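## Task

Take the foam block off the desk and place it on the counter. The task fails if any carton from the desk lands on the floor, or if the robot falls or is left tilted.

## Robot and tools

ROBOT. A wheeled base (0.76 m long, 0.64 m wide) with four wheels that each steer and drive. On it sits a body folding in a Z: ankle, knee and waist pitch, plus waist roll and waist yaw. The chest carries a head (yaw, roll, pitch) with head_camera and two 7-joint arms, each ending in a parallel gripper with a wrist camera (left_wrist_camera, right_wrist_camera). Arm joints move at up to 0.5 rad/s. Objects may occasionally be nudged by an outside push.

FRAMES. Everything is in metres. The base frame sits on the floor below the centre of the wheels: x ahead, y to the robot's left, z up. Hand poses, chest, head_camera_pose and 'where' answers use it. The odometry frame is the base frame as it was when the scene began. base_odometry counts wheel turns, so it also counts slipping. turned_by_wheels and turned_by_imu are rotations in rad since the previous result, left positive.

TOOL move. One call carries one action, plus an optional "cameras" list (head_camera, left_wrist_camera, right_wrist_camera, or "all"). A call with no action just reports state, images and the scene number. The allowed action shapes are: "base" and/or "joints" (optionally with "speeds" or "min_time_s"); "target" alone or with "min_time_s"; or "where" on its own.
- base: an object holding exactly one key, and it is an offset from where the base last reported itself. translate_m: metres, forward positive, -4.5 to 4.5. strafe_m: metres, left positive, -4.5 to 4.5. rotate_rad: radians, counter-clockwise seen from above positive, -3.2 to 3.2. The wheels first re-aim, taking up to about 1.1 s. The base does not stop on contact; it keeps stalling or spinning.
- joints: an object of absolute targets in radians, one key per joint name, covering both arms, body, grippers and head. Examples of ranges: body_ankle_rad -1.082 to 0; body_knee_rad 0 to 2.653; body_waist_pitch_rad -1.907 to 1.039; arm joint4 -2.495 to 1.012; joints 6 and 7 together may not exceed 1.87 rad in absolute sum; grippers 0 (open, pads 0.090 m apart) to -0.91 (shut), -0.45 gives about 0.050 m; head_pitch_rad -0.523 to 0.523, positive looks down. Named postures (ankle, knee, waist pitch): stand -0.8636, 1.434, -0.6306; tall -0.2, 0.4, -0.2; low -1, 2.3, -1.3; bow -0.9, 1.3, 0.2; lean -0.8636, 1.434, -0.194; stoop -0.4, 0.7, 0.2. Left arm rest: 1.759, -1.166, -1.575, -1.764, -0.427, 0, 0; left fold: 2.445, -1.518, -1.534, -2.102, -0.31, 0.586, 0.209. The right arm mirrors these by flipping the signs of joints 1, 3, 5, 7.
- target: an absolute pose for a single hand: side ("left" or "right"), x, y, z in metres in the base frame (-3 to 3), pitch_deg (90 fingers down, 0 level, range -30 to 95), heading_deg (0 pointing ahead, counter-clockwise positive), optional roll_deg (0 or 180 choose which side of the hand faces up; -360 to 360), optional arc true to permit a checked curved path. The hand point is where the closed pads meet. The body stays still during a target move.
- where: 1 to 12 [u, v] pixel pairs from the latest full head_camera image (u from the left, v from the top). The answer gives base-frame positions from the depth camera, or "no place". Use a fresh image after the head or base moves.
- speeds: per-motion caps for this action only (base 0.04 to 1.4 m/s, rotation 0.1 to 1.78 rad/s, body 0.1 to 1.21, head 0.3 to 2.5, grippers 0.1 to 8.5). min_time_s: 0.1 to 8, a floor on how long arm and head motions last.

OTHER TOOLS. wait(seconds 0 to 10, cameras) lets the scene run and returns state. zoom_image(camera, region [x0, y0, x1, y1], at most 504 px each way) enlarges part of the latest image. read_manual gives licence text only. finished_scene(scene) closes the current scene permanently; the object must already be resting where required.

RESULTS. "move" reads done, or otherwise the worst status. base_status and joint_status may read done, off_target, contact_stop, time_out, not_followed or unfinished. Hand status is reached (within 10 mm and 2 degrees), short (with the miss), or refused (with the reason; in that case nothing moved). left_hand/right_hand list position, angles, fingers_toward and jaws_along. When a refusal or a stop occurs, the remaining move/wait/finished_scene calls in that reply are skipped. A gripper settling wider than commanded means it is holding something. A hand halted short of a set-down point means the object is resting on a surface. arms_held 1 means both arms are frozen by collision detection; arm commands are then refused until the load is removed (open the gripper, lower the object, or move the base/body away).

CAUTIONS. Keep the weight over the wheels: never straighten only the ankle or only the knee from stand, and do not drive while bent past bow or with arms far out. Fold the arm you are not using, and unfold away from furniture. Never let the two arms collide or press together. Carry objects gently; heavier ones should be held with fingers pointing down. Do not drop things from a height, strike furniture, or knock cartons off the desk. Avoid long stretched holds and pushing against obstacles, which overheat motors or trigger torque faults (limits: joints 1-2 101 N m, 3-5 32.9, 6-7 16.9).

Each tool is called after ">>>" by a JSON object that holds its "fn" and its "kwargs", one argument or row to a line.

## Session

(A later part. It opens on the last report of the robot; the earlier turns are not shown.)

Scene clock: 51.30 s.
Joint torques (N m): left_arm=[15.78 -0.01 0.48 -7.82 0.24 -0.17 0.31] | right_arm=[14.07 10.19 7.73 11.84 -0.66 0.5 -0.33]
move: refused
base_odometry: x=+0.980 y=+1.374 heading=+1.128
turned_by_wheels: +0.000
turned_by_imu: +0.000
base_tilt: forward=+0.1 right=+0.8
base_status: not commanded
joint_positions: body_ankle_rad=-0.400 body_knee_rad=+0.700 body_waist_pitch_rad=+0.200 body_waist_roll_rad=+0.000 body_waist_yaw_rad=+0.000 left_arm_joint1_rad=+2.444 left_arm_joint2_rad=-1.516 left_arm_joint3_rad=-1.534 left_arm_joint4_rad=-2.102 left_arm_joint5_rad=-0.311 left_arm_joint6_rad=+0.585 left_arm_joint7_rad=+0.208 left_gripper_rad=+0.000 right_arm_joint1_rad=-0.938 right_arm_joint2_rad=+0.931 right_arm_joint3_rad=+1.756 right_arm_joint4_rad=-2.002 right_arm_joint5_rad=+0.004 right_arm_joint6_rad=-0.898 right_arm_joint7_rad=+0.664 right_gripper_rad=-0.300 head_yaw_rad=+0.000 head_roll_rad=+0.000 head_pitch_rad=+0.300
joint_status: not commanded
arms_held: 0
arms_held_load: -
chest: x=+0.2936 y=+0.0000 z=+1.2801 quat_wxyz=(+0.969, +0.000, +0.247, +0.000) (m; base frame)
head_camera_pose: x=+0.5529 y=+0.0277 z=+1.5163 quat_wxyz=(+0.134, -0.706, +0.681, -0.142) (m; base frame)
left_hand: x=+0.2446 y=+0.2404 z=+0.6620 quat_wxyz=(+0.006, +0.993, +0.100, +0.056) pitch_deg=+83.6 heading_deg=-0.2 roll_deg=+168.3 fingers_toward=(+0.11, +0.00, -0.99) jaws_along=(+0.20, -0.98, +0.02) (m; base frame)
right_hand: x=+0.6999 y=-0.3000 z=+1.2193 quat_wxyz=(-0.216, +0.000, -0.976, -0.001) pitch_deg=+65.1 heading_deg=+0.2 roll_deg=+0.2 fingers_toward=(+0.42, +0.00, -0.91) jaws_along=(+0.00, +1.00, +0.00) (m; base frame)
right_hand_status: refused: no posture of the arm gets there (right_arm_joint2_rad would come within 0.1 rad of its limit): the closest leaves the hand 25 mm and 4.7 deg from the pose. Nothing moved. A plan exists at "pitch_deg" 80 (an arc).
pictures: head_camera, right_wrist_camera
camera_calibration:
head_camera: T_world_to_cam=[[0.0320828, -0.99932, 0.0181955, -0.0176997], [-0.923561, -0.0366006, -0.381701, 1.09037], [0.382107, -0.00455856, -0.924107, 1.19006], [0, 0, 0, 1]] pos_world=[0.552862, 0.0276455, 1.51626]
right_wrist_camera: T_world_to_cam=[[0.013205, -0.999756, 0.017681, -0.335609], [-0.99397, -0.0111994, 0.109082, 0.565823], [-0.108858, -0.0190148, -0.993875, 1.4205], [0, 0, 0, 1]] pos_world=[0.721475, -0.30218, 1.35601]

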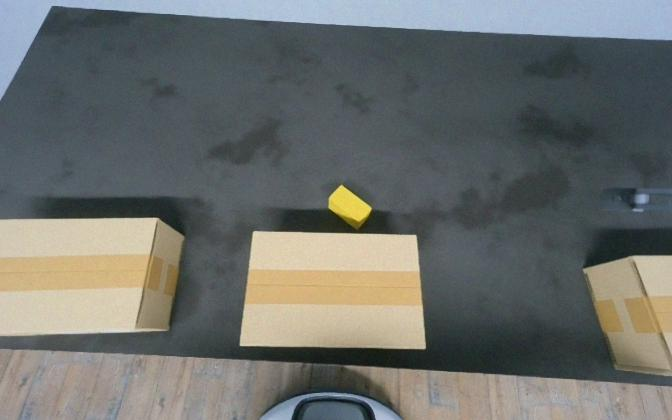

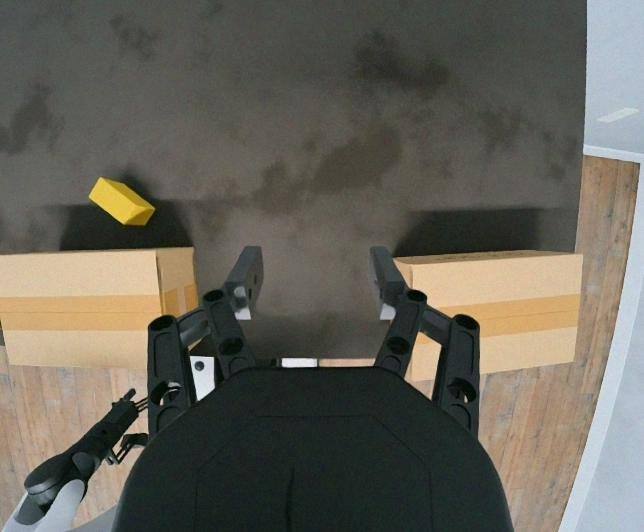

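>>> {"fn": "move", "kwargs": {
  "base": {"strafe_m":0.2}
}}

>>> {"fn": "move", "kwargs": {
  "target": {"side":"right","x":0.782,"y":-0.2,"z":1.12,"pitch_deg":90,"heading_deg":52,"arc":true},
  "cameras": ["head_camera","right_wrist_camera"]
}}

Scene clock: 56.20 s.
Joint torques (N m): left_arm=[15.03 0.3 0.47 -7.9 0.28 -0.18 0.13] | right_arm=[13.69 8.75 7.75 12.07 -0.32 0.52 -0.08]
move: done
base_odometry: x=+0.799 y=+1.459 heading=+1.129
turned_by_wheels: +0.001
turned_by_imu: -0.004
base_tilt: forward=+0.2 right=+0.9
base_status: done
joint_positions: body_ankle_rad=-0.400 body_knee_rad=+0.700 body_waist_pitch_rad=+0.200 body_waist_roll_rad=+0.000 body_waist_yaw_rad=+0.000 left_arm_joint1_rad=+2.444 left_arm_joint2_rad=-1.517 left_arm_joint3_rad=-1.534 left_arm_joint4_rad=-2.102 left_arm_joint5_rad=-0.310 left_arm_joint6_rad=+0.585 left_arm_joint7_rad=+0.209 left_gripper_rad=+0.000 right_arm_joint1_rad=-0.938 right_arm_joint2_rad=+0.933 right_arm_joint3_rad=+1.756 right_arm_joint4_rad=-2.002 right_arm_joint5_rad=+0.003 right_arm_joint6_rad=-0.898 right_arm_joint7_rad=+0.663 right_gripper_rad=-0.300 head_yaw_rad=+0.000 head_roll_rad=+0.000 head_pitch_rad=+0.300
joint_status: not commanded
arms_held: 0
arms_held_load: -
chest: x=+0.2936 y=+0.0000 z=+1.2801 quat_wxyz=(+0.969, +0.000, +0.247, +0.000) (m; base frame)
head_camera_pose: x=+0.5529 y=+0.0277 z=+1.5163 quat_wxyz=(+0.134, -0.706, +0.681, -0.142) (m; base frame)
left_hand: x=+0.2444 y=+0.2404 z=+0.6620 quat_wxyz=(+0.006, +0.993, +0.100, +0.056) pitch_deg=+83.6 heading_deg=+0.1 roll_deg=+168.6 fingers_toward=(+0.11, +0.00, -0.99) jaws_along=(+0.20, -0.98, +0.02) (m; base frame)
right_hand: x=+0.6999 y=-0.3000 z=+1.2194 quat_wxyz=(-0.216, +0.000, -0.976, +0.000) pitch_deg=+65.1 heading_deg=+0.0 roll_deg=+0.0 fingers_toward=(+0.42, +0.00, -0.91) jaws_along=(+0.00, +1.00, +0.00) (m; base frame)
pictures: none

Scene clock: 56.50 s.
Joint torques (N m): left_arm=[15.37 0.18 0.3 -7.98 0.27 -0.15 0.15] | right_arm=[13.56 9.06 7.53 11.93 -0.48 0.57 -0.09]
move: refused
base_odometry: x=+0.799 y=+1.459 heading=+1.129
turned_by_wheels: +0.000
turned_by_imu: +0.000
base_tilt: forward=+0.3 right=+0.9
base_status: not commanded
joint_positions: body_ankle_rad=-0.400 body_knee_rad=+0.700 body_waist_pitch_rad=+0.200 body_waist_roll_rad=+0.000 body_waist_yaw_rad=+0.000 left_arm_joint1_rad=+2.444 left_arm_joint2_rad=-1.517 left_arm_joint3_rad=-1.534 left_arm_joint4_rad=-2.102 left_arm_joint5_rad=-0.310 left_arm_joint6_rad=+0.585 left_arm_joint7_rad=+0.209 left_gripper_rad=+0.000 right_arm_joint1_rad=-0.938 right_arm_joint2_rad=+0.933 right_arm_joint3_rad=+1.756 right_arm_joint4_rad=-2.002 right_arm_joint5_rad=+0.003 right_arm_joint6_rad=-0.898 right_arm_joint7_rad=+0.663 right_gripper_rad=-0.300 head_yaw_rad=+0.000 head_roll_rad=+0.000 head_pitch_rad=+0.300
joint_status: not commanded
arms_held: 0
arms_held_load: -
chest: x=+0.2936 y=+0.0000 z=+1.2801 quat_wxyz=(+0.969, +0.000, +0.247, +0.000) (m; base frame)
head_camera_pose: x=+0.5529 y=+0.0277 z=+1.5163 quat_wxyz=(+0.134, -0.706, +0.681, -0.142) (m; base frame)
left_hand: x=+0.2444 y=+0.2404 z=+0.6620 quat_wxyz=(+0.006, +0.993, +0.100, +0.056) pitch_deg=+83.6 heading_deg=+0.1 roll_deg=+168.6 fingers_toward=(+0.11, +0.00, -0.99) jaws_along=(+0.20, -0.98, +0.02) (m; base frame)
right_hand: x=+0.6999 y=-0.3000 z=+1.2194 quat_wxyz=(-0.216, +0.000, -0.976, +0.000) pitch_deg=+65.1 heading_deg=+0.0 roll_deg=+0.0 fingers_toward=(+0.42, +0.00, -0.91) jaws_along=(+0.00, +1.00, +0.00) (m; base frame)
right_hand_status: refused: the best posture that gets there brings the right wrist within 0.05 rad of the stop that joints 6 and 7 share (needs 0.10 rad clear). Nothing moved. A plan exists at "pitch_deg" 85 (an arc).
pictures: head_camera, right_wrist_camera
camera_calibration:
head_camera: T_world_to_cam=[[0.0322342, -0.999312, 0.0183641, -0.0180396], [-0.923556, -0.0368049, -0.381694, 1.09036], [0.382107, -0.00465668, -0.924106, 1.19006], [0, 0, 0, 1]] pos_world=[0.552862, 0.0276453, 1.51626]
right_wrist_camera: T_world_to_cam=[[0.0135152, -0.999717, 0.0195573, -0.338057], [-0.993966, -0.0113031, 0.109106, 0.56575], [-0.108854, -0.0209139, -0.993838, 1.41998], [0, 0, 0, 1]] pos_world=[0.721476, -0.30187, 1.35611]

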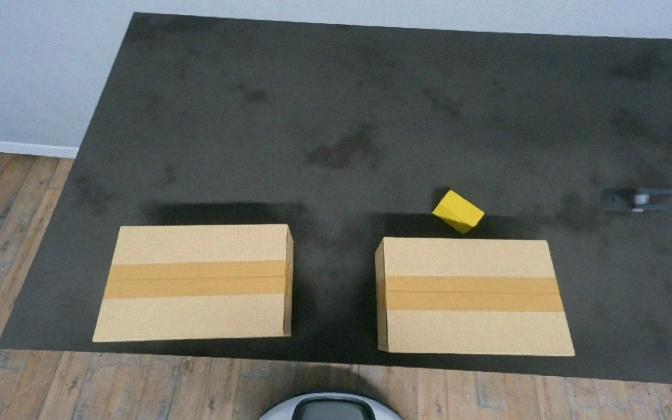

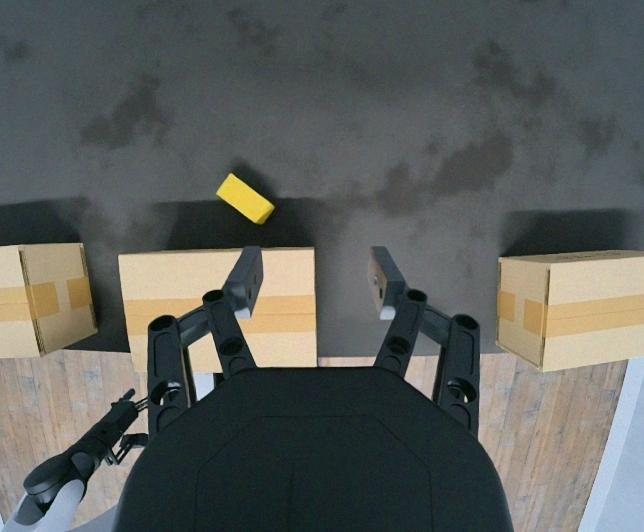

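Pitch 85 then.

>>> {"fn": "move", "kwargs": {
  "where": [
    [458,211],
    [452,191],
    [483,211],
    [434,211],
    [450,200],
    [465,212],
    [440,236]
  ]
}}

>>> {"fn": "move", "kwargs": {
  "target": {"side":"right","x":0.782,"y":-0.2,"z":1.12,"pitch_deg":84,"heading_deg":52,"arc":true},
  "cameras": ["head_camera","right_wrist_camera"]
}}

Scene clock: 57.63 s.
Joint torques (N m): left_arm=[15.76 0.06 0.43 -7.87 0.29 -0.21 0.12] | right_arm=[13.77 8.41 7.72 12.15 -0.6 0.53 -0.09]
base_odometry: x=+0.799 y=+1.459 heading=+1.129
turned_by_wheels: +0.000
turned_by_imu: +0.000
base_tilt: forward=+0.2 right=+0.9
where, head_camera: pixel (458, 211): x +0.771, y -0.188, z +1.002; pixel (452, 191): x +0.810, y -0.182, z +1.001; pixel (483, 211): x +0.793, y -0.256, z +0.955; pixel (434, 211): x +0.787, y -0.160, z +0.960; pixel (450, 200): x +0.792, y -0.177, z +1.001; pixel (465, 212): x +0.771, y -0.201, z +1.000; pixel (440, 236): x +0.740, y -0.169, z +0.955. By the robot's depth camera.
base_status: not commanded
joint_positions: body_ankle_rad=-0.400 body_knee_rad=+0.700 body_waist_pitch_rad=+0.200 body_waist_roll_rad=+0.000 body_waist_yaw_rad=+0.000 left_arm_joint1_rad=+2.444 left_arm_joint2_rad=-1.517 left_arm_joint3_rad=-1.534 left_arm_joint4_rad=-2.102 left_arm_joint5_rad=-0.310 left_arm_joint6_rad=+0.585 left_arm_joint7_rad=+0.209 left_gripper_rad=+0.000 right_arm_joint1_rad=-0.938 right_arm_joint2_rad=+0.933 right_arm_joint3_rad=+1.756 right_arm_joint4_rad=-2.002 right_arm_joint5_rad=+0.003 right_arm_joint6_rad=-0.898 right_arm_joint7_rad=+0.663 right_gripper_rad=-0.300 head_yaw_rad=+0.000 head_roll_rad=+0.000 head_pitch_rad=+0.300
joint_status: not commanded
arms_held: 0
arms_held_load: -
chest: x=+0.2936 y=+0.0000 z=+1.2801 quat_wxyz=(+0.969, +0.000, +0.247, +0.000) (m; base frame)
head_camera_pose: x=+0.5529 y=+0.0277 z=+1.5163 quat_wxyz=(+0.134, -0.706, +0.681, -0.142) (m; base frame)
left_hand: x=+0.2444 y=+0.2404 z=+0.6620 quat_wxyz=(+0.006, +0.993, +0.100, +0.056) pitch_deg=+83.6 heading_deg=+0.1 roll_deg=+168.6 fingers_toward=(+0.11, +0.00, -0.99) jaws_along=(+0.20, -0.98, +0.02) (m; base frame)
right_hand: x=+0.6999 y=-0.3000 z=+1.2194 quat_wxyz=(-0.216, +0.000, -0.976, +0.000) pitch_deg=+65.1 heading_deg=+0.0 roll_deg=+0.0 fingers_toward=(+0.42, +0.00, -0.91) jaws_along=(+0.00, +1.00, +0.00) (m; base frame)
pictures: none

Scene clock: 61.83 s.
Joint torques (N m): left_arm=[15.35 0.23 0.43 -7.83 0.26 -0.19 0.15] | right_arm=[28.5 0.49 1.27 13.21 -0.18 0.24 -0.51]
move: done
base_odometry: x=+0.799 y=+1.459 heading=+1.129
turned_by_wheels: +0.000
turned_by_imu: +0.000
base_tilt: forward=+0.3 right=+0.8
base_status: not commanded
joint_positions: body_ankle_rad=-0.400 body_knee_rad=+0.700 body_waist_pitch_rad=+0.200 body_waist_roll_rad=+0.000 body_waist_yaw_rad=+0.000 left_arm_joint1_rad=+2.444 left_arm_joint2_rad=-1.517 left_arm_joint3_rad=-1.534 left_arm_joint4_rad=-2.102 left_arm_joint5_rad=-0.310 left_arm_joint6_rad=+0.585 left_arm_joint7_rad=+0.209 left_gripper_rad=+0.000 right_arm_joint1_rad=-1.642 right_arm_joint2_rad=+1.514 right_arm_joint3_rad=+1.692 right_arm_joint4_rad=-1.366 right_arm_joint5_rad=-1.238 right_arm_joint6_rad=-0.666 right_arm_joint7_rad=-1.011 right_gripper_rad=-0.300 head_yaw_rad=+0.000 head_roll_rad=+0.000 head_pitch_rad=+0.300
joint_status: not commanded
arms_held: 0
arms_held_load: -
chest: x=+0.2936 y=+0.0000 z=+1.2801 quat_wxyz=(+0.969, +0.000, +0.247, +0.000) (m; base frame)
head_camera_pose: x=+0.5529 y=+0.0277 z=+1.5163 quat_wxyz=(+0.134, -0.706, +0.681, -0.142) (m; base frame)
left_hand: x=+0.2444 y=+0.2404 z=+0.6620 quat_wxyz=(+0.006, +0.993, +0.100, +0.056) pitch_deg=+83.6 heading_deg=+0.1 roll_deg=+168.6 fingers_toward=(+0.11, +0.00, -0.99) jaws_along=(+0.20, -0.98, +0.02) (m; base frame)
right_hand: x=+0.7823 y=-0.2002 z=+1.1208 quat_wxyz=(-0.048, +0.437, -0.898, -0.023) pitch_deg=+83.9 heading_deg=+51.7 roll_deg=-0.2 fingers_toward=(+0.07, +0.08, -0.99) jaws_along=(-0.79, +0.62, +0.00) (m; base frame)
right_hand_status: reached (checked arc, to end with the hand's camera side to the robot's left, planned for 3.7 s): 1 mm and 0.2 deg off.
pictures: head_camera, right_wrist_camera
camera_calibration:
head_camera: T_world_to_cam=[[0.0321385, -0.999315, 0.0183291, -0.0179351], [-0.923524, -0.0367035, -0.381781, 1.09051], [0.382193, -0.00465744, -0.924071, 1.19005], [0, 0, 0, 1]] pos_world=[0.552862, 0.0276454, 1.51636]
right_wrist_camera: T_world_to_cam=[[0.798336, -0.602044, 0.01427, -0.76594], [-0.550346, -0.719752, 0.423174, -0.181292], [-0.244498, -0.345688, -0.905936, 1.27561], [0, 0, 0, 1]] pos_world=[0.823588, -0.150651, 1.24327]

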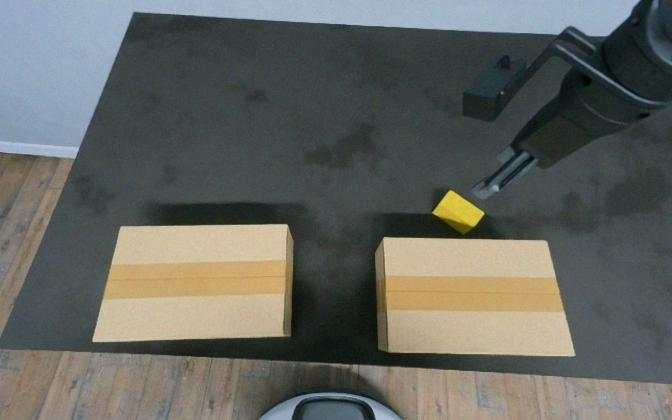

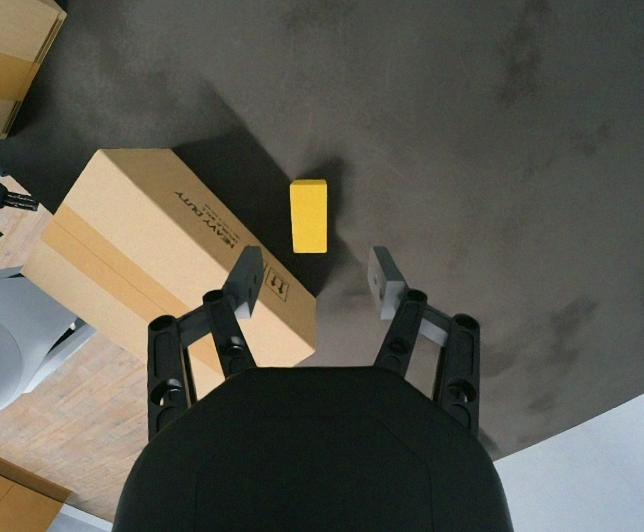

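>>> {"fn": "move", "kwargs": {
  "target": {"side":"right","x":0.780,"y":-0.191,"z":1.05,"pitch_deg":84,"heading_deg":52}
}}

>>> {"fn": "move", "kwargs": {
  "target": {"side":"right","x":0.780,"y":-0.191,"z":0.988,"pitch_deg":84,"heading_deg":52},
  "min_time_s": 2,
  "cameras": ["head_camera","right_wrist_camera"]
}}

Scene clock: 64.90 s.
Joint torques (N m): left_arm=[15.33 0.21 0.34 -7.72 0.37 -0.17 0.13] | right_arm=[29.87 -1.81 2.27 11.88 0.43 0.16 0.23]
move: done
base_odometry: x=+0.799 y=+1.459 heading=+1.129
turned_by_wheels: +0.000
turned_by_imu: +0.000
base_tilt: forward=+0.2 right=+0.9
base_status: not commanded
joint_positions: body_ankle_rad=-0.400 body_knee_rad=+0.700 body_waist_pitch_rad=+0.200 body_waist_roll_rad=+0.000 body_waist_yaw_rad=+0.000 left_arm_joint1_rad=+2.444 left_arm_joint2_rad=-1.517 left_arm_joint3_rad=-1.534 left_arm_joint4_rad=-2.102 left_arm_joint5_rad=-0.310 left_arm_joint6_rad=+0.585 left_arm_joint7_rad=+0.209 left_gripper_rad=+0.000 right_arm_joint1_rad=-1.738 right_arm_joint2_rad=+1.512 right_arm_joint3_rad=+1.720 right_arm_joint4_rad=-1.457 right_arm_joint5_rad=-1.130 right_arm_joint6_rad=-0.614 right_arm_joint7_rad=-0.791 right_gripper_rad=-0.300 head_yaw_rad=+0.000 head_roll_rad=+0.000 head_pitch_rad=+0.300
joint_status: not commanded
arms_held: 0
arms_held_load: -
chest: x=+0.2936 y=+0.0000 z=+1.2801 quat_wxyz=(+0.969, +0.000, +0.247, +0.000) (m; base frame)
head_camera_pose: x=+0.5529 y=+0.0277 z=+1.5163 quat_wxyz=(+0.134, -0.706, +0.681, -0.142) (m; base frame)
left_hand: x=+0.2444 y=+0.2404 z=+0.6620 quat_wxyz=(+0.006, +0.993, +0.100, +0.056) pitch_deg=+83.6 heading_deg=+0.1 roll_deg=+168.6 fingers_toward=(+0.11, +0.00, -0.99) jaws_along=(+0.20, -0.98, +0.02) (m; base frame)
right_hand: x=+0.7795 y=-0.1911 z=+1.0502 quat_wxyz=(-0.046, +0.438, -0.897, -0.022) pitch_deg=+84.1 heading_deg=+51.6 roll_deg=-0.5 fingers_toward=(+0.06, +0.08, -0.99) jaws_along=(-0.79, +0.62, +0.00) (m; base frame)
right_hand_status: reached (straight line, to end with the hand's camera side to the robot's left, planned for 0.8 s): 1 mm and 0.2 deg off.
pictures: none

Scene clock: 67.40 s.
Joint torques (N m): left_arm=[15.48 -0.14 0.4 -7.84 0.36 -0.21 0.11] | right_arm=[31.35 -1.49 2.36 10.61 0.4 0.26 0.27]
move: done
base_odometry: x=+0.799 y=+1.459 heading=+1.129
turned_by_wheels: +0.000
turned_by_imu: +0.000
base_tilt: forward=+0.2 right=+0.9
base_status: not commanded
joint_positions: body_ankle_rad=-0.400 body_knee_rad=+0.700 body_waist_pitch_rad=+0.200 body_waist_roll_rad=+0.000 body_waist_yaw_rad=+0.000 left_arm_joint1_rad=+2.444 left_arm_joint2_rad=-1.517 left_arm_joint3_rad=-1.534 left_arm_joint4_rad=-2.102 left_arm_joint5_rad=-0.310 left_arm_joint6_rad=+0.585 left_arm_joint7_rad=+0.209 left_gripper_rad=+0.000 right_arm_joint1_rad=-1.856 right_arm_joint2_rad=+1.505 right_arm_joint3_rad=+1.724 right_arm_joint4_rad=-1.483 right_arm_joint5_rad=-1.073 right_arm_joint6_rad=-0.544 right_arm_joint7_rad=-0.643 right_gripper_rad=-0.300 head_yaw_rad=+0.000 head_roll_rad=+0.000 head_pitch_rad=+0.300
joint_status: not commanded
arms_held: 0
arms_held_load: -
chest: x=+0.2936 y=+0.0000 z=+1.2801 quat_wxyz=(+0.969, +0.000, +0.247, +0.000) (m; base frame)
head_camera_pose: x=+0.5529 y=+0.0277 z=+1.5163 quat_wxyz=(+0.134, -0.706, +0.681, -0.142) (m; base frame)
left_hand: x=+0.2444 y=+0.2404 z=+0.6620 quat_wxyz=(+0.006, +0.993, +0.100, +0.056) pitch_deg=+83.6 heading_deg=+0.1 roll_deg=+168.6 fingers_toward=(+0.11, +0.00, -0.99) jaws_along=(+0.20, -0.98, +0.02) (m; base frame)
right_hand: x=+0.7800 y=-0.1911 z=+0.9888 quat_wxyz=(-0.047, +0.438, -0.897, -0.022) pitch_deg=+84.1 heading_deg=+51.0 roll_deg=-1.1 fingers_toward=(+0.06, +0.08, -0.99) jaws_along=(-0.79, +0.61, +0.00) (m; base frame)
right_hand_status: reached (straight line, to end with the hand's camera side to the robot's left, planned for 2.0 s): 1 mm and 0.2 deg off.
pictures: head_camera, right_wrist_camera
camera_calibration:
head_camera: T_world_to_cam=[[0.0321385, -0.999315, 0.0183291, -0.0179351], [-0.923524, -0.0367035, -0.381781, 1.09051], [0.382193, -0.00465744, -0.924071, 1.19005], [0, 0, 0, 1]] pos_world=[0.552862, 0.0276454, 1.51636]
right_wrist_camera: T_world_to_cam=[[0.800365, -0.599306, 0.0157491, -0.759366], [-0.547386, -0.719808, 0.426903, -0.126178], [-0.244509, -0.350299, -0.90416, 1.15614], [0, 0, 0, 1]] pos_world=[0.821388, -0.140922, 1.11116]

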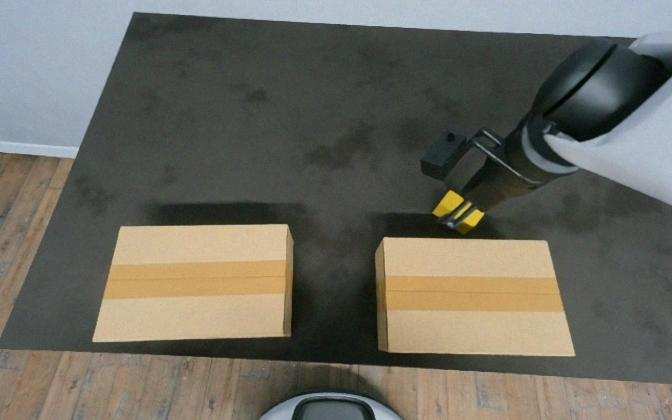

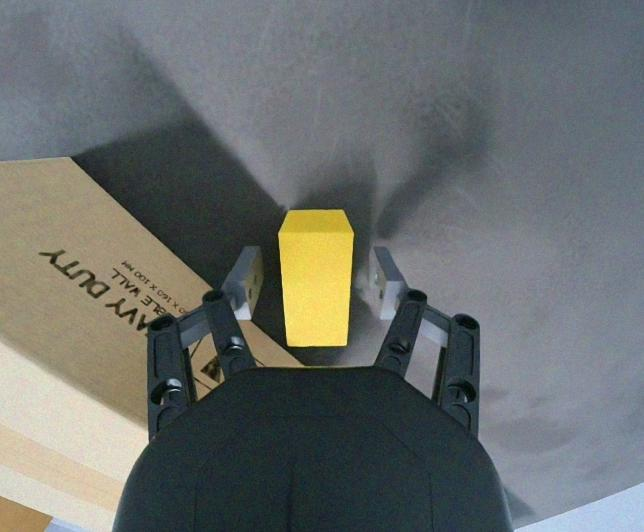

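>>> {"fn": "move", "kwargs": {
  "joints": {"right_gripper_rad":-0.8}
}}

>>> {"fn": "move", "kwargs": {
  "target": {"side":"right","x":0.785,"y":-0.2,"z":1.14,"pitch_deg":84,"heading_deg":52,"arc":true},
  "cameras": ["right_wrist_camera"]
}}

Scene clock: 69.33 s.
Joint torques (N m): left_arm=[15.35 0.05 0.42 -7.82 0.25 -0.18 0.12] | right_arm=[30.76 -0.86 2.37 10.73 0.51 0.27 0.31]
move: off_target
base_odometry: x=+0.799 y=+1.459 heading=+1.129
turned_by_wheels: +0.000
turned_by_imu: +0.000
base_tilt: forward=+0.2 right=+0.8
base_status: not commanded
joint_positions: body_ankle_rad=-0.400 body_knee_rad=+0.700 body_waist_pitch_rad=+0.200 body_waist_roll_rad=+0.000 body_waist_yaw_rad=+0.000 left_arm_joint1_rad=+2.444 left_arm_joint2_rad=-1.517 left_arm_joint3_rad=-1.534 left_arm_joint4_rad=-2.102 left_arm_joint5_rad=-0.310 left_arm_joint6_rad=+0.585 left_arm_joint7_rad=+0.209 left_gripper_rad=+0.000 right_arm_joint1_rad=-1.856 right_arm_joint2_rad=+1.505 right_arm_joint3_rad=+1.724 right_arm_joint4_rad=-1.483 right_arm_joint5_rad=-1.073 right_arm_joint6_rad=-0.544 right_arm_joint7_rad=-0.643 right_gripper_rad=-0.620 head_yaw_rad=+0.000 head_roll_rad=+0.000 head_pitch_rad=+0.300
joint_status: right_gripper_rad off_target (ended at -0.620, target -0.800)
arms_held: 0
arms_held_load: -
chest: x=+0.2936 y=+0.0000 z=+1.2801 quat_wxyz=(+0.969, +0.000, +0.247, +0.000) (m; base frame)
head_camera_pose: x=+0.5529 y=+0.0277 z=+1.5163 quat_wxyz=(+0.134, -0.706, +0.681, -0.142) (m; base frame)
left_hand: x=+0.2444 y=+0.2404 z=+0.6620 quat_wxyz=(+0.006, +0.993, +0.100, +0.056) pitch_deg=+83.6 heading_deg=+0.1 roll_deg=+168.6 fingers_toward=(+0.11, +0.00, -0.99) jaws_along=(+0.20, -0.98, +0.02) (m; base frame)
right_hand: x=+0.7801 y=-0.1911 z=+0.9889 quat_wxyz=(-0.047, +0.438, -0.897, -0.022) pitch_deg=+84.1 heading_deg=+51.1 roll_deg=-1.0 fingers_toward=(+0.06, +0.08, -0.99) jaws_along=(-0.79, +0.61, +0.00) (m; base frame)
pictures: none

Scene clock: 71.07 s.
Joint torques (N m): left_arm=[16.02 0.21 0.41 -7.83 0.4 -0.19 0.09] | right_arm=[31.06 1.14 1.12 13.19 -0.08 -0.22 -0.45]
move: done
base_odometry: x=+0.799 y=+1.459 heading=+1.129
turned_by_wheels: +0.000
turned_by_imu: +0.000
base_tilt: forward=+0.2 right=+0.9
base_status: not commanded
joint_positions: body_ankle_rad=-0.400 body_knee_rad=+0.700 body_waist_pitch_rad=+0.200 body_waist_roll_rad=+0.000 body_waist_yaw_rad=+0.000 left_arm_joint1_rad=+2.444 left_arm_joint2_rad=-1.517 left_arm_joint3_rad=-1.534 left_arm_joint4_rad=-2.102 left_arm_joint5_rad=-0.310 left_arm_joint6_rad=+0.585 left_arm_joint7_rad=+0.209 left_gripper_rad=+0.000 right_arm_joint1_rad=-1.636 right_arm_joint2_rad=+1.524 right_arm_joint3_rad=+1.685 right_arm_joint4_rad=-1.314 right_arm_joint5_rad=-1.274 right_arm_joint6_rad=-0.679 right_arm_joint7_rad=-1.087 right_gripper_rad=-0.620 head_yaw_rad=+0.000 head_roll_rad=+0.000 head_pitch_rad=+0.300
joint_status: not commanded
arms_held: 0
arms_held_load: -
chest: x=+0.2936 y=+0.0000 z=+1.2801 quat_wxyz=(+0.969, +0.000, +0.247, +0.000) (m; base frame)
head_camera_pose: x=+0.5529 y=+0.0277 z=+1.5163 quat_wxyz=(+0.134, -0.706, +0.681, -0.142) (m; base frame)
left_hand: x=+0.2444 y=+0.2404 z=+0.6620 quat_wxyz=(+0.006, +0.993, +0.100, +0.056) pitch_deg=+83.6 heading_deg=+0.1 roll_deg=+168.6 fingers_toward=(+0.11, +0.00, -0.99) jaws_along=(+0.20, -0.98, +0.02) (m; base frame)
right_hand: x=+0.7850 y=-0.2000 z=+1.1388 quat_wxyz=(-0.047, +0.438, -0.898, -0.024) pitch_deg=+83.9 heading_deg=+53.4 roll_deg=+1.4 fingers_toward=(+0.06, +0.08, -0.99) jaws_along=(-0.79, +0.62, +0.00) (m; base frame)
right_hand_status: reached (straight line, to end with the hand's camera side to the robot's left, planned for 1.2 s): 1 mm and 0.2 deg off.
pictures: right_wrist_camera
camera_calibration:
right_wrist_camera: T_world_to_cam=[[0.79938, -0.60072, 0.0112369, -0.765378], [-0.547747, -0.720949, 0.424506, -0.191183], [-0.246908, -0.345497, -0.905355, 1.29397], [0, 0, 0, 1]] pos_world=[0.8266, -0.150548, 1.26126]

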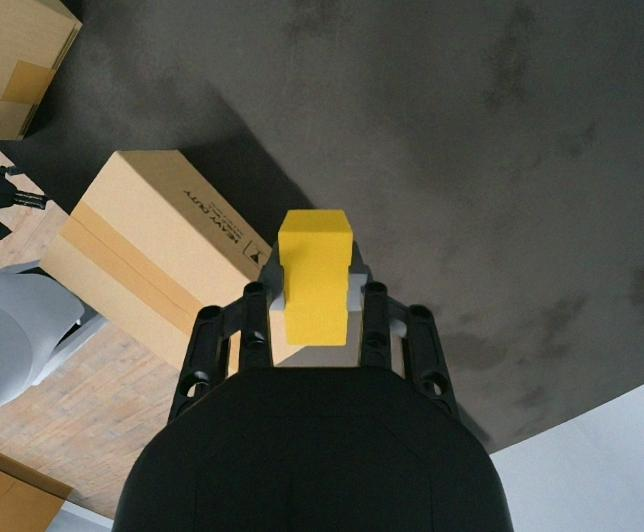

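>>> {"fn": "move", "kwargs": {
  "base": {"translate_m":-0.8}
}}

>>> {"fn": "move", "kwargs": {
  "base": {"rotate_rad":3.1416}
}}

>>> {"fn": "move", "kwargs": {
  "base": {"strafe_m":0.7}
}}

>>> {"fn": "move", "kwargs": {
  "base": {"translate_m":1.8},
  "joints": {"head_pitch_rad":0.1},
  "cameras": ["head_camera","right_wrist_camera"]
}}

Scene clock: 78.47 s.
Joint torques (N m): left_arm=[15.47 0.22 0.33 -8.23 0.24 -0.15 0.1] | right_arm=[29.97 -0.2 1.12 13.09 -0.07 -0.1 -0.21]
move: done
base_odometry: x=+0.458 y=+0.735 heading=+1.126
turned_by_wheels: -0.003
turned_by_imu: +0.001
base_tilt: forward=+0.2 right=+0.7
base_status: done
joint_positions: body_ankle_rad=-0.400 body_knee_rad=+0.700 body_waist_pitch_rad=+0.200 body_waist_roll_rad=+0.000 body_waist_yaw_rad=+0.000 left_arm_joint1_rad=+2.445 left_arm_joint2_rad=-1.517 left_arm_joint3_rad=-1.534 left_arm_joint4_rad=-2.102 left_arm_joint5_rad=-0.310 left_arm_joint6_rad=+0.585 left_arm_joint7_rad=+0.209 left_gripper_rad=+0.000 right_arm_joint1_rad=-1.633 right_arm_joint2_rad=+1.524 right_arm_joint3_rad=+1.685 right_arm_joint4_rad=-1.313 right_arm_joint5_rad=-1.274 right_arm_joint6_rad=-0.679 right_arm_joint7_rad=-1.088 right_gripper_rad=-0.620 head_yaw_rad=+0.000 head_roll_rad=+0.000 head_pitch_rad=+0.300
joint_status: not commanded
arms_held: 0
arms_held_load: -
chest: x=+0.2933 y=+0.0000 z=+1.2801 quat_wxyz=(+0.969, +0.000, +0.247, +0.000) (m; base frame)
head_camera_pose: x=+0.5526 y=+0.0277 z=+1.5165 quat_wxyz=(+0.134, -0.706, +0.681, -0.142) (m; base frame)
left_hand: x=+0.2436 y=+0.2404 z=+0.6620 quat_wxyz=(+0.005, +0.993, +0.100, +0.055) pitch_deg=+83.6 heading_deg=+0.1 roll_deg=+168.6 fingers_toward=(+0.11, +0.00, -0.99) jaws_along=(+0.20, -0.98, +0.02) (m; base frame)
right_hand: x=+0.7848 y=-0.2000 z=+1.1401 quat_wxyz=(-0.048, +0.437, -0.898, -0.024) pitch_deg=+83.9 heading_deg=+52.7 roll_deg=+0.7 fingers_toward=(+0.06, +0.08, -0.99) jaws_along=(-0.79, +0.62, +0.00) (m; base frame)
pictures: none

Scene clock: 84.03 s.
Joint torques (N m): left_arm=[15.01 0.01 0.61 -8.14 0.32 -0.16 0.18] | right_arm=[29.54 -1.3 1.26 12.88 0.07 -0.14 -0.16]
move: done
base_odometry: x=+0.458 y=+0.735 heading=-2.016
turned_by_wheels: +3.141
turned_by_imu: +3.121
base_tilt: forward=+0.2 right=+0.8
base_status: done
joint_positions: body_ankle_rad=-0.400 body_knee_rad=+0.700 body_waist_pitch_rad=+0.200 body_waist_roll_rad=+0.000 body_waist_yaw_rad=+0.000 left_arm_joint1_rad=+2.445 left_arm_joint2_rad=-1.517 left_arm_joint3_rad=-1.534 left_arm_joint4_rad=-2.102 left_arm_joint5_rad=-0.310 left_arm_joint6_rad=+0.585 left_arm_joint7_rad=+0.209 left_gripper_rad=+0.000 right_arm_joint1_rad=-1.634 right_arm_joint2_rad=+1.528 right_arm_joint3_rad=+1.684 right_arm_joint4_rad=-1.313 right_arm_joint5_rad=-1.274 right_arm_joint6_rad=-0.679 right_arm_joint7_rad=-1.089 right_gripper_rad=-0.620 head_yaw_rad=+0.000 head_roll_rad=+0.000 head_pitch_rad=+0.300
joint_status: not commanded
arms_held: 0
arms_held_load: -
chest: x=+0.2933 y=+0.0000 z=+1.2801 quat_wxyz=(+0.969, +0.000, +0.247, +0.000) (m; base frame)
head_camera_pose: x=+0.5526 y=+0.0278 z=+1.5165 quat_wxyz=(+0.134, -0.706, +0.681, -0.142) (m; base frame)
left_hand: x=+0.2437 y=+0.2405 z=+0.6620 quat_wxyz=(+0.005, +0.993, +0.100, +0.055) pitch_deg=+83.6 heading_deg=+0.2 roll_deg=+168.7 fingers_toward=(+0.11, +0.00, -0.99) jaws_along=(+0.20, -0.98, +0.02) (m; base frame)
right_hand: x=+0.7847 y=-0.1996 z=+1.1398 quat_wxyz=(-0.047, +0.438, -0.897, -0.023) pitch_deg=+84.1 heading_deg=+51.9 roll_deg=-0.2 fingers_toward=(+0.06, +0.08, -0.99) jaws_along=(-0.79, +0.61, +0.00) (m; base frame)
pictures: none

Scene clock: 88.37 s.
Joint torques (N m): left_arm=[15.44 0.18 0.4 -8.16 0.25 -0.16 0.1] | right_arm=[29.87 -1.23 1.39 13.22 0.1 -0.06 -0.05]
move: done
base_odometry: x=+1.092 y=+0.438 heading=-2.008
turned_by_wheels: +0.008
turned_by_imu: +0.002
base_tilt: forward=+0.2 right=+0.8
base_status: done
joint_positions: body_ankle_rad=-0.400 body_knee_rad=+0.700 body_waist_pitch_rad=+0.200 body_waist_roll_rad=+0.000 body_waist_yaw_rad=+0.000 left_arm_joint1_rad=+2.445 left_arm_joint2_rad=-1.518 left_arm_joint3_rad=-1.534 left_arm_joint4_rad=-2.102 left_arm_joint5_rad=-0.310 left_arm_joint6_rad=+0.585 left_arm_joint7_rad=+0.209 left_gripper_rad=+0.000 right_arm_joint1_rad=-1.634 right_arm_joint2_rad=+1.526 right_arm_joint3_rad=+1.684 right_arm_joint4_rad=-1.314 right_arm_joint5_rad=-1.274 right_arm_joint6_rad=-0.680 right_arm_joint7_rad=-1.089 right_gripper_rad=-0.620 head_yaw_rad=+0.000 head_roll_rad=+0.000 head_pitch_rad=+0.300
joint_status: not commanded
arms_held: 0
arms_held_load: -
chest: x=+0.2933 y=+0.0000 z=+1.2801 quat_wxyz=(+0.969, +0.000, +0.247, +0.000) (m; base frame)
head_camera_pose: x=+0.5526 y=+0.0277 z=+1.5165 quat_wxyz=(+0.134, -0.706, +0.681, -0.142) (m; base frame)
left_hand: x=+0.2437 y=+0.2402 z=+0.6620 quat_wxyz=(+0.006, +0.993, +0.100, +0.055) pitch_deg=+83.6 heading_deg=+0.0 roll_deg=+168.5 fingers_toward=(+0.11, +0.00, -0.99) jaws_along=(+0.20, -0.98, +0.02) (m; base frame)
right_hand: x=+0.7846 y=-0.1999 z=+1.1397 quat_wxyz=(-0.047, +0.438, -0.898, -0.023) pitch_deg=+84.0 heading_deg=+52.4 roll_deg=+0.3 fingers_toward=(+0.06, +0.08, -0.99) jaws_along=(-0.79, +0.62, +0.00) (m; base frame)
pictures: none

Scene clock: 94.73 s.
Joint torques (N m): left_arm=[15.57 0.57 0.38 -7.87 0.27 -0.24 0.16] | right_arm=[30.42 -0.41 1.38 12.94 -0.09 -0.15 -0.12]
move: done
base_odometry: x=+0.337 y=-1.196 heading=-2.004
turned_by_wheels: +0.004
turned_by_imu: +0.001
base_tilt: forward=+0.2 right=+0.8
base_status: done
joint_positions: body_ankle_rad=-0.400 body_knee_rad=+0.700 body_waist_pitch_rad=+0.200 body_waist_roll_rad=+0.000 body_waist_yaw_rad=+0.000 left_arm_joint1_rad=+2.444 left_arm_joint2_rad=-1.518 left_arm_joint3_rad=-1.534 left_arm_joint4_rad=-2.102 left_arm_joint5_rad=-0.310 left_arm_joint6_rad=+0.586 left_arm_joint7_rad=+0.209 left_gripper_rad=+0.000 right_arm_joint1_rad=-1.635 right_arm_joint2_rad=+1.526 right_arm_joint3_rad=+1.684 right_arm_joint4_rad=-1.313 right_arm_joint5_rad=-1.274 right_arm_joint6_rad=-0.680 right_arm_joint7_rad=-1.088 right_gripper_rad=-0.620 head_yaw_rad=+0.000 head_roll_rad=+0.000 head_pitch_rad=+0.100
joint_status: all done
arms_held: 0
arms_held_load: -
chest: x=+0.2937 y=+0.0000 z=+1.2800 quat_wxyz=(+0.969, +0.000, +0.248, +0.000) (m; base frame)
head_camera_pose: x=+0.5490 y=+0.0277 z=+1.5449 quat_wxyz=(+0.201, -0.688, +0.664, -0.212) (m; base frame)
left_hand: x=+0.2443 y=+0.2402 z=+0.6620 quat_wxyz=(+0.006, +0.993, +0.100, +0.055) pitch_deg=+83.6 heading_deg=+0.0 roll_deg=+168.5 fingers_toward=(+0.11, +0.00, -0.99) jaws_along=(+0.20, -0.98, +0.02) (m; base frame)
right_hand: x=+0.7848 y=-0.2000 z=+1.1391 quat_wxyz=(-0.046, +0.438, -0.898, -0.023) pitch_deg=+84.1 heading_deg=+52.8 roll_deg=+0.8 fingers_toward=(+0.06, +0.08, -0.99) jaws_along=(-0.79, +0.62, +0.00) (m; base frame)
pictures: head_camera, right_wrist_camera
camera_calibration:
head_camera: T_world_to_cam=[[0.0278629, -0.999315, 0.0243411, -0.0252749], [-0.829417, -0.0367034, -0.557423, 1.31753], [0.557934, -0.00465753, -0.829872, 0.975826], [0, 0, 0, 1]] pos_world=[0.549042, 0.0276454, 1.54485]
right_wrist_camera: T_world_to_cam=[[0.799734, -0.600228, 0.012335, -0.766655], [-0.547183, -0.720296, 0.426338, -0.19366], [-0.247015, -0.347706, -0.90448, 1.29283], [0, 0, 0, 1]] pos_world=[0.8265, -0.150137, 1.26136]

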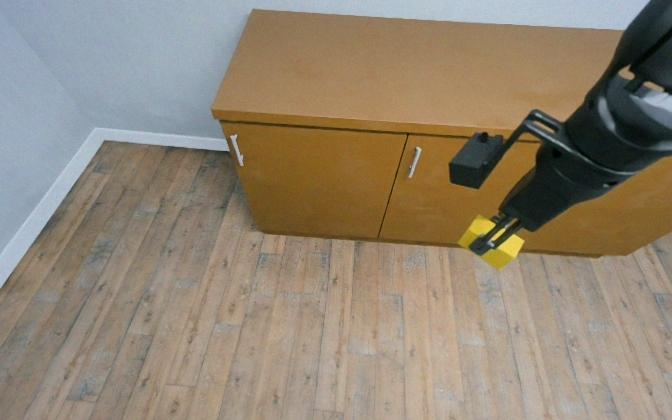

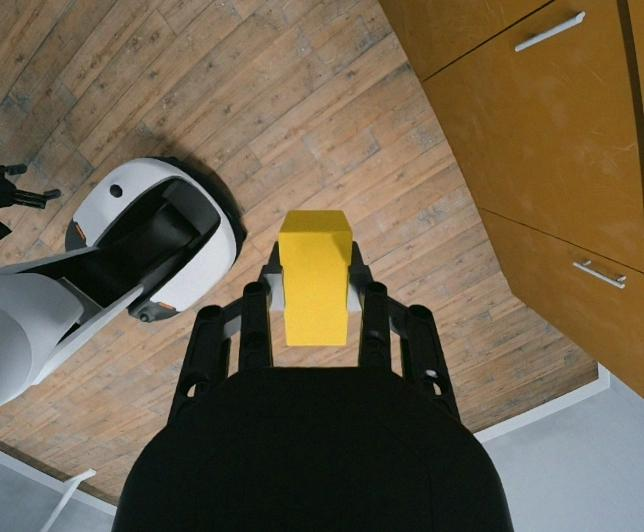

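>>> {"fn": "move", "kwargs": {
  "where": [
    [420,118],
    [430,80],
    [300,108],
    [560,80],
    [430,123]
  ]
}}

Scene clock: 95.53 s.
Joint torques (N m): left_arm=[15.95 0.47 0.48 -7.88 0.36 -0.21 0.18] | right_arm=[30.39 -1.1 1.38 13.01 -0.02 -0.1 -0.25]
base_odometry: x=+0.337 y=-1.196 heading=-2.004
turned_by_wheels: +0.000
turned_by_imu: +0.000
base_tilt: forward=+0.2 right=+0.8
where, head_camera: pixel (420, 118): x +1.304, y -0.214, z +0.918; pixel (430, 80): x +1.486, y -0.267, z +0.922; pixel (300, 108): x +1.326, y +0.139, z +0.920; pixel (560, 80): no place (The depth camera has no reading there.); pixel (430, 123): x +1.284, y -0.241, z +0.918. By the robot's depth camera.
base_status: done
joint_positions: body_ankle_rad=-0.400 body_knee_rad=+0.700 body_waist_pitch_rad=+0.200 body_waist_roll_rad=+0.000 body_waist_yaw_rad=+0.000 left_arm_joint1_rad=+2.444 left_arm_joint2_rad=-1.518 left_arm_joint3_rad=-1.534 left_arm_joint4_rad=-2.102 left_arm_joint5_rad=-0.310 left_arm_joint6_rad=+0.586 left_arm_joint7_rad=+0.209 left_gripper_rad=+0.000 right_arm_joint1_rad=-1.635 right_arm_joint2_rad=+1.526 right_arm_joint3_rad=+1.684 right_arm_joint4_rad=-1.313 right_arm_joint5_rad=-1.274 right_arm_joint6_rad=-0.680 right_arm_joint7_rad=-1.088 right_gripper_rad=-0.620 head_yaw_rad=+0.000 head_roll_rad=+0.000 head_pitch_rad=+0.100
joint_status: all done
arms_held: 0
arms_held_load: -
chest: x=+0.2937 y=+0.0000 z=+1.2800 quat_wxyz=(+0.969, +0.000, +0.248, +0.000) (m; base frame)
head_camera_pose: x=+0.5490 y=+0.0277 z=+1.5449 quat_wxyz=(+0.201, -0.688, +0.664, -0.212) (m; base frame)
left_hand: x=+0.2443 y=+0.2402 z=+0.6620 quat_wxyz=(+0.006, +0.993, +0.100, +0.055) pitch_deg=+83.6 heading_deg=+0.0 roll_deg=+168.5 fingers_toward=(+0.11, +0.00, -0.99) jaws_along=(+0.20, -0.98, +0.02) (m; base frame)
right_hand: x=+0.7848 y=-0.2000 z=+1.1391 quat_wxyz=(-0.046, +0.438, -0.898, -0.023) pitch_deg=+84.1 heading_deg=+52.8 roll_deg=+0.8 fingers_toward=(+0.06, +0.08, -0.99) jaws_along=(-0.79, +0.62, +0.00) (m; base frame)
pictures: none

>>> {"fn": "move", "kwargs": {
  "base": {"translate_m":0.7},
  "speeds": {"translate_m":0.4},
  "cameras": ["head_camera"]
}}

>>> {"fn": "move", "kwargs": {
  "target": {"side":"right","x":0.785,"y":-0.2,"z":0.985,"pitch_deg":84,"heading_deg":52,"arc":true},
  "min_time_s": 1.5
}}

>>> {"fn": "move", "kwargs": {
  "target": {"side":"right","x":0.785,"y":-0.2,"z":0.951,"pitch_deg":84,"heading_deg":52},
  "min_time_s": 1.8,
  "cameras": ["head_camera","right_wrist_camera"]
}}

Scene clock: 100.67 s.
Joint torques (N m): left_arm=[15.48 0.83 0.43 -8.03 0.23 -0.18 0.15] | right_arm=[30.71 -0.02 1.42 12.93 0 -0.04 -0.13]
move: done
base_odometry: x=+0.044 y=-1.832 heading=-2.003
turned_by_wheels: +0.001
turned_by_imu: +0.000
base_tilt: forward=+0.2 right=+0.8
base_status: done
joint_positions: body_ankle_rad=-0.400 body_knee_rad=+0.700 body_waist_pitch_rad=+0.200 body_waist_roll_rad=+0.000 body_waist_yaw_rad=+0.000 left_arm_joint1_rad=+2.444 left_arm_joint2_rad=-1.518 left_arm_joint3_rad=-1.534 left_arm_joint4_rad=-2.102 left_arm_joint5_rad=-0.310 left_arm_joint6_rad=+0.586 left_arm_joint7_rad=+0.209 left_gripper_rad=+0.000 right_arm_joint1_rad=-1.635 right_arm_joint2_rad=+1.526 right_arm_joint3_rad=+1.684 right_arm_joint4_rad=-1.313 right_arm_joint5_rad=-1.274 right_arm_joint6_rad=-0.680 right_arm_joint7_rad=-1.088 right_gripper_rad=-0.620 head_yaw_rad=+0.000 head_roll_rad=+0.000 head_pitch_rad=+0.100
joint_status: not commanded
arms_held: 0
arms_held_load: -
chest: x=+0.2937 y=+0.0000 z=+1.2800 quat_wxyz=(+0.969, +0.000, +0.248, +0.000) (m; base frame)
head_camera_pose: x=+0.5491 y=+0.0277 z=+1.5449 quat_wxyz=(+0.201, -0.688, +0.664, -0.212) (m; base frame)
left_hand: x=+0.2442 y=+0.2402 z=+0.6620 quat_wxyz=(+0.006, +0.993, +0.100, +0.055) pitch_deg=+83.6 heading_deg=+0.0 roll_deg=+168.5 fingers_toward=(+0.11, +0.00, -0.99) jaws_along=(+0.20, -0.98, +0.02) (m; base frame)
right_hand: x=+0.7848 y=-0.2000 z=+1.1390 quat_wxyz=(-0.046, +0.438, -0.898, -0.023) pitch_deg=+84.1 heading_deg=+52.9 roll_deg=+0.9 fingers_toward=(+0.06, +0.08, -0.99) jaws_along=(-0.79, +0.62, +0.00) (m; base frame)
pictures: head_camera
camera_calibration:
head_camera: T_world_to_cam=[[0.0278652, -0.999315, 0.0243426, -0.0252784], [-0.829417, -0.0367061, -0.557422, 1.31753], [0.557934, -0.00465751, -0.829872, 0.975826], [0, 0, 0, 1]] pos_world=[0.549042, 0.0276454, 1.54485]

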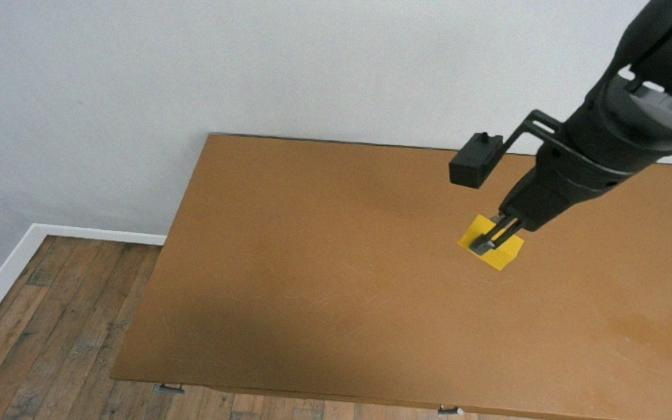

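Scene clock: 102.67 s.
Joint torques (N m): left_arm=[15.53 0.28 0.52 -8.03 0.32 -0.25 0.15] | right_arm=[31.28 -1.3 2.51 11.11 0.51 0.29 0.27]
move: done
base_odometry: x=+0.044 y=-1.832 heading=-2.003
turned_by_wheels: +0.000
turned_by_imu: +0.000
base_tilt: forward=+0.2 right=+0.8
base_status: not commanded
joint_positions: body_ankle_rad=-0.400 body_knee_rad=+0.700 body_waist_pitch_rad=+0.200 body_waist_roll_rad=+0.000 body_waist_yaw_rad=+0.000 left_arm_joint1_rad=+2.444 left_arm_joint2_rad=-1.518 left_arm_joint3_rad=-1.534 left_arm_joint4_rad=-2.102 left_arm_joint5_rad=-0.310 left_arm_joint6_rad=+0.586 left_arm_joint7_rad=+0.209 left_gripper_rad=+0.000 right_arm_joint1_rad=-1.875 right_arm_joint2_rad=+1.490 right_arm_joint3_rad=+1.715 right_arm_joint4_rad=-1.460 right_arm_joint5_rad=-1.097 right_arm_joint6_rad=-0.537 right_arm_joint7_rad=-0.658 right_gripper_rad=-0.620 head_yaw_rad=+0.000 head_roll_rad=+0.000 head_pitch_rad=+0.100
joint_status: not commanded
arms_held: 0
arms_held_load: -
chest: x=+0.2937 y=+0.0000 z=+1.2800 quat_wxyz=(+0.969, +0.000, +0.248, +0.000) (m; base frame)
head_camera_pose: x=+0.5491 y=+0.0277 z=+1.5449 quat_wxyz=(+0.201, -0.688, +0.664, -0.212) (m; base frame)
left_hand: x=+0.2442 y=+0.2402 z=+0.6620 quat_wxyz=(+0.006, +0.993, +0.100, +0.055) pitch_deg=+83.6 heading_deg=+0.0 roll_deg=+168.5 fingers_toward=(+0.11, +0.00, -0.99) jaws_along=(+0.20, -0.98, +0.02) (m; base frame)
right_hand: x=+0.7845 y=-0.2001 z=+0.9853 quat_wxyz=(-0.046, +0.438, -0.897, -0.022) pitch_deg=+84.1 heading_deg=+51.6 roll_deg=-0.5 fingers_toward=(+0.06, +0.08, -0.99) jaws_along=(-0.79, +0.61, +0.00) (m; base frame)
right_hand_status: reached (straight line, to end with the hand's camera side to the robot's left, planned for 1.5 s): 1 mm and 0.2 deg off.
pictures: none

Scene clock: 104.97 s.
Joint torques (N m): left_arm=[15.86 0.32 0.51 -7.92 0.28 -0.21 0.14] | right_arm=[32.01 -1.2 2.72 10.58 0.29 0.31 0.26]
move: done
base_odometry: x=+0.044 y=-1.832 heading=-2.003
turned_by_wheels: +0.000
turned_by_imu: +0.000
base_tilt: forward=+0.2 right=+0.9
base_status: not commanded
joint_positions: body_ankle_rad=-0.400 body_knee_rad=+0.700 body_waist_pitch_rad=+0.200 body_waist_roll_rad=+0.000 body_waist_yaw_rad=+0.000 left_arm_joint1_rad=+2.444 left_arm_joint2_rad=-1.518 left_arm_joint3_rad=-1.534 left_arm_joint4_rad=-2.102 left_arm_joint5_rad=-0.310 left_arm_joint6_rad=+0.586 left_arm_joint7_rad=+0.209 left_gripper_rad=+0.000 right_arm_joint1_rad=-1.949 right_arm_joint2_rad=+1.489 right_arm_joint3_rad=+1.716 right_arm_joint4_rad=-1.455 right_arm_joint5_rad=-1.076 right_arm_joint6_rad=-0.500 right_arm_joint7_rad=-0.591 right_gripper_rad=-0.620 head_yaw_rad=+0.000 head_roll_rad=+0.000 head_pitch_rad=+0.100
joint_status: not commanded
arms_held: 0
arms_held_load: -
chest: x=+0.2937 y=+0.0000 z=+1.2800 quat_wxyz=(+0.969, +0.000, +0.248, +0.000) (m; base frame)
head_camera_pose: x=+0.5491 y=+0.0277 z=+1.5449 quat_wxyz=(+0.201, -0.688, +0.664, -0.212) (m; base frame)
left_hand: x=+0.2442 y=+0.2402 z=+0.6620 quat_wxyz=(+0.006, +0.993, +0.100, +0.055) pitch_deg=+83.6 heading_deg=+0.0 roll_deg=+168.5 fingers_toward=(+0.11, +0.00, -0.99) jaws_along=(+0.20, -0.98, +0.02) (m; base frame)
right_hand: x=+0.7847 y=-0.2000 z=+0.9516 quat_wxyz=(-0.046, +0.439, -0.897, -0.022) pitch_deg=+84.1 heading_deg=+51.4 roll_deg=-0.7 fingers_toward=(+0.06, +0.08, -0.99) jaws_along=(-0.79, +0.61, +0.00) (m; base frame)
right_hand_status: reached (straight line, to end with the hand's camera side to the robot's left, planned for 1.8 s): 1 mm and 0.2 deg off.
pictures: head_camera, right_wrist_camera
camera_calibration:
head_camera: T_world_to_cam=[[0.0278616, -0.999315, 0.0243431, -0.0252772], [-0.829387, -0.0367037, -0.557468, 1.31759], [0.55798, -0.00465791, -0.829841, 0.975754], [0, 0, 0, 1]] pos_world=[0.549042, 0.0276454, 1.54485]
right_wrist_camera: T_world_to_cam=[[0.800613, -0.598994, 0.0150325, -0.767264], [-0.546751, -0.720062, 0.427288, -0.11506], [-0.245118, -0.350311, -0.903991, 1.12076], [0, 0, 0, 1]] pos_world=[0.826091, -0.149821, 1.07386]

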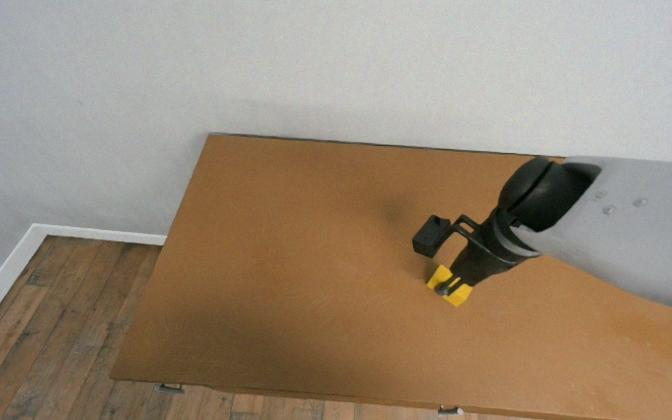

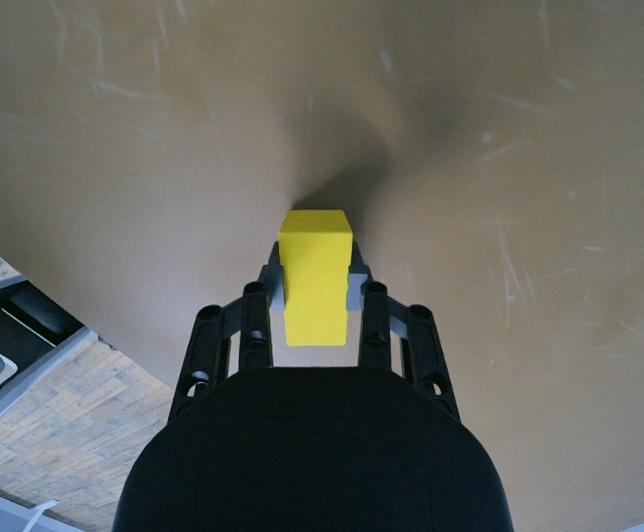

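>>> {"fn": "move", "kwargs": {
  "target": {"side":"right","x":0.785,"y":-0.2,"z":0.943,"pitch_deg":84,"heading_deg":52},
  "min_time_s": 1,
  "cameras": ["right_wrist_camera"]
}}

>>> {"fn": "zoom_image", "kwargs": {
  "camera": "right_wrist_camera",
  "region": [220, 150, 420, 360]
}}

Scene clock: 107.53 s.
Joint torques (N m): left_arm=[14.76 0.65 0.46 -7.94 0.23 -0.25 0.16] | right_arm=[27.03 -1.07 2.47 10.83 0.31 1.33 1.68]
move: done
base_odometry: x=+0.044 y=-1.832 heading=-2.003
turned_by_wheels: +0.000
turned_by_imu: +0.000
base_tilt: forward=+0.2 right=+0.9
base_status: not commanded
joint_positions: body_ankle_rad=-0.400 body_knee_rad=+0.700 body_waist_pitch_rad=+0.200 body_waist_roll_rad=+0.000 body_waist_yaw_rad=+0.000 left_arm_joint1_rad=+2.444 left_arm_joint2_rad=-1.518 left_arm_joint3_rad=-1.534 left_arm_joint4_rad=-2.102 left_arm_joint5_rad=-0.310 left_arm_joint6_rad=+0.586 left_arm_joint7_rad=+0.209 left_gripper_rad=+0.000 right_arm_joint1_rad=-1.958 right_arm_joint2_rad=+1.488 right_arm_joint3_rad=+1.716 right_arm_joint4_rad=-1.452 right_arm_joint5_rad=-1.071 right_arm_joint6_rad=-0.495 right_arm_joint7_rad=-0.583 right_gripper_rad=-0.619 head_yaw_rad=+0.000 head_roll_rad=+0.000 head_pitch_rad=+0.100
joint_status: not commanded
arms_held: 0
arms_held_load: -
chest: x=+0.2936 y=+0.0000 z=+1.2800 quat_wxyz=(+0.969, +0.000, +0.248, +0.000) (m; base frame)
head_camera_pose: x=+0.5490 y=+0.0277 z=+1.5449 quat_wxyz=(+0.201, -0.688, +0.664, -0.212) (m; base frame)
left_hand: x=+0.2442 y=+0.2402 z=+0.6620 quat_wxyz=(+0.006, +0.993, +0.100, +0.055) pitch_deg=+83.6 heading_deg=+0.0 roll_deg=+168.5 fingers_toward=(+0.11, +0.00, -0.99) jaws_along=(+0.20, -0.98, +0.02) (m; base frame)
right_hand: x=+0.7859 y=-0.1999 z=+0.9483 quat_wxyz=(-0.048, +0.438, -0.898, -0.022) pitch_deg=+83.9 heading_deg=+50.7 roll_deg=-1.3 fingers_toward=(+0.07, +0.08, -0.99) jaws_along=(-0.79, +0.62, +0.00) (m; base frame)
right_hand_status: reached (straight line, to end with the hand's camera side to the robot's left, planned for 1.0 s): 5 mm and 0.2 deg off.
pictures: right_wrist_camera
camera_calibration:
right_wrist_camera: T_world_to_cam=[[0.799217, -0.600819, 0.0163599, -0.768541], [-0.549595, -0.719517, 0.424547, -0.107968], [-0.243305, -0.348297, -0.905258, 1.11831], [0, 0, 0, 1]] pos_world=[0.826983, -0.149935, 1.07077]

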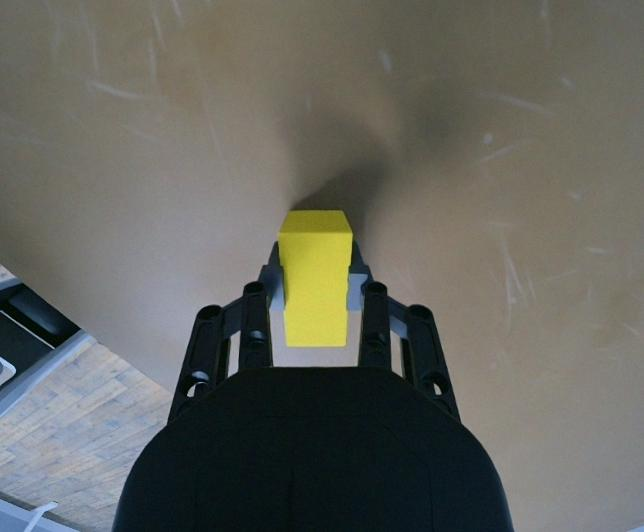

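Scaled by 2.400 from the camera's 644x532 image, which has a finer 1265x1045 frame.

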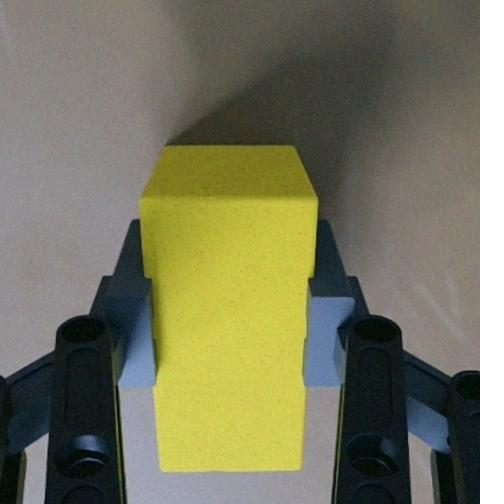

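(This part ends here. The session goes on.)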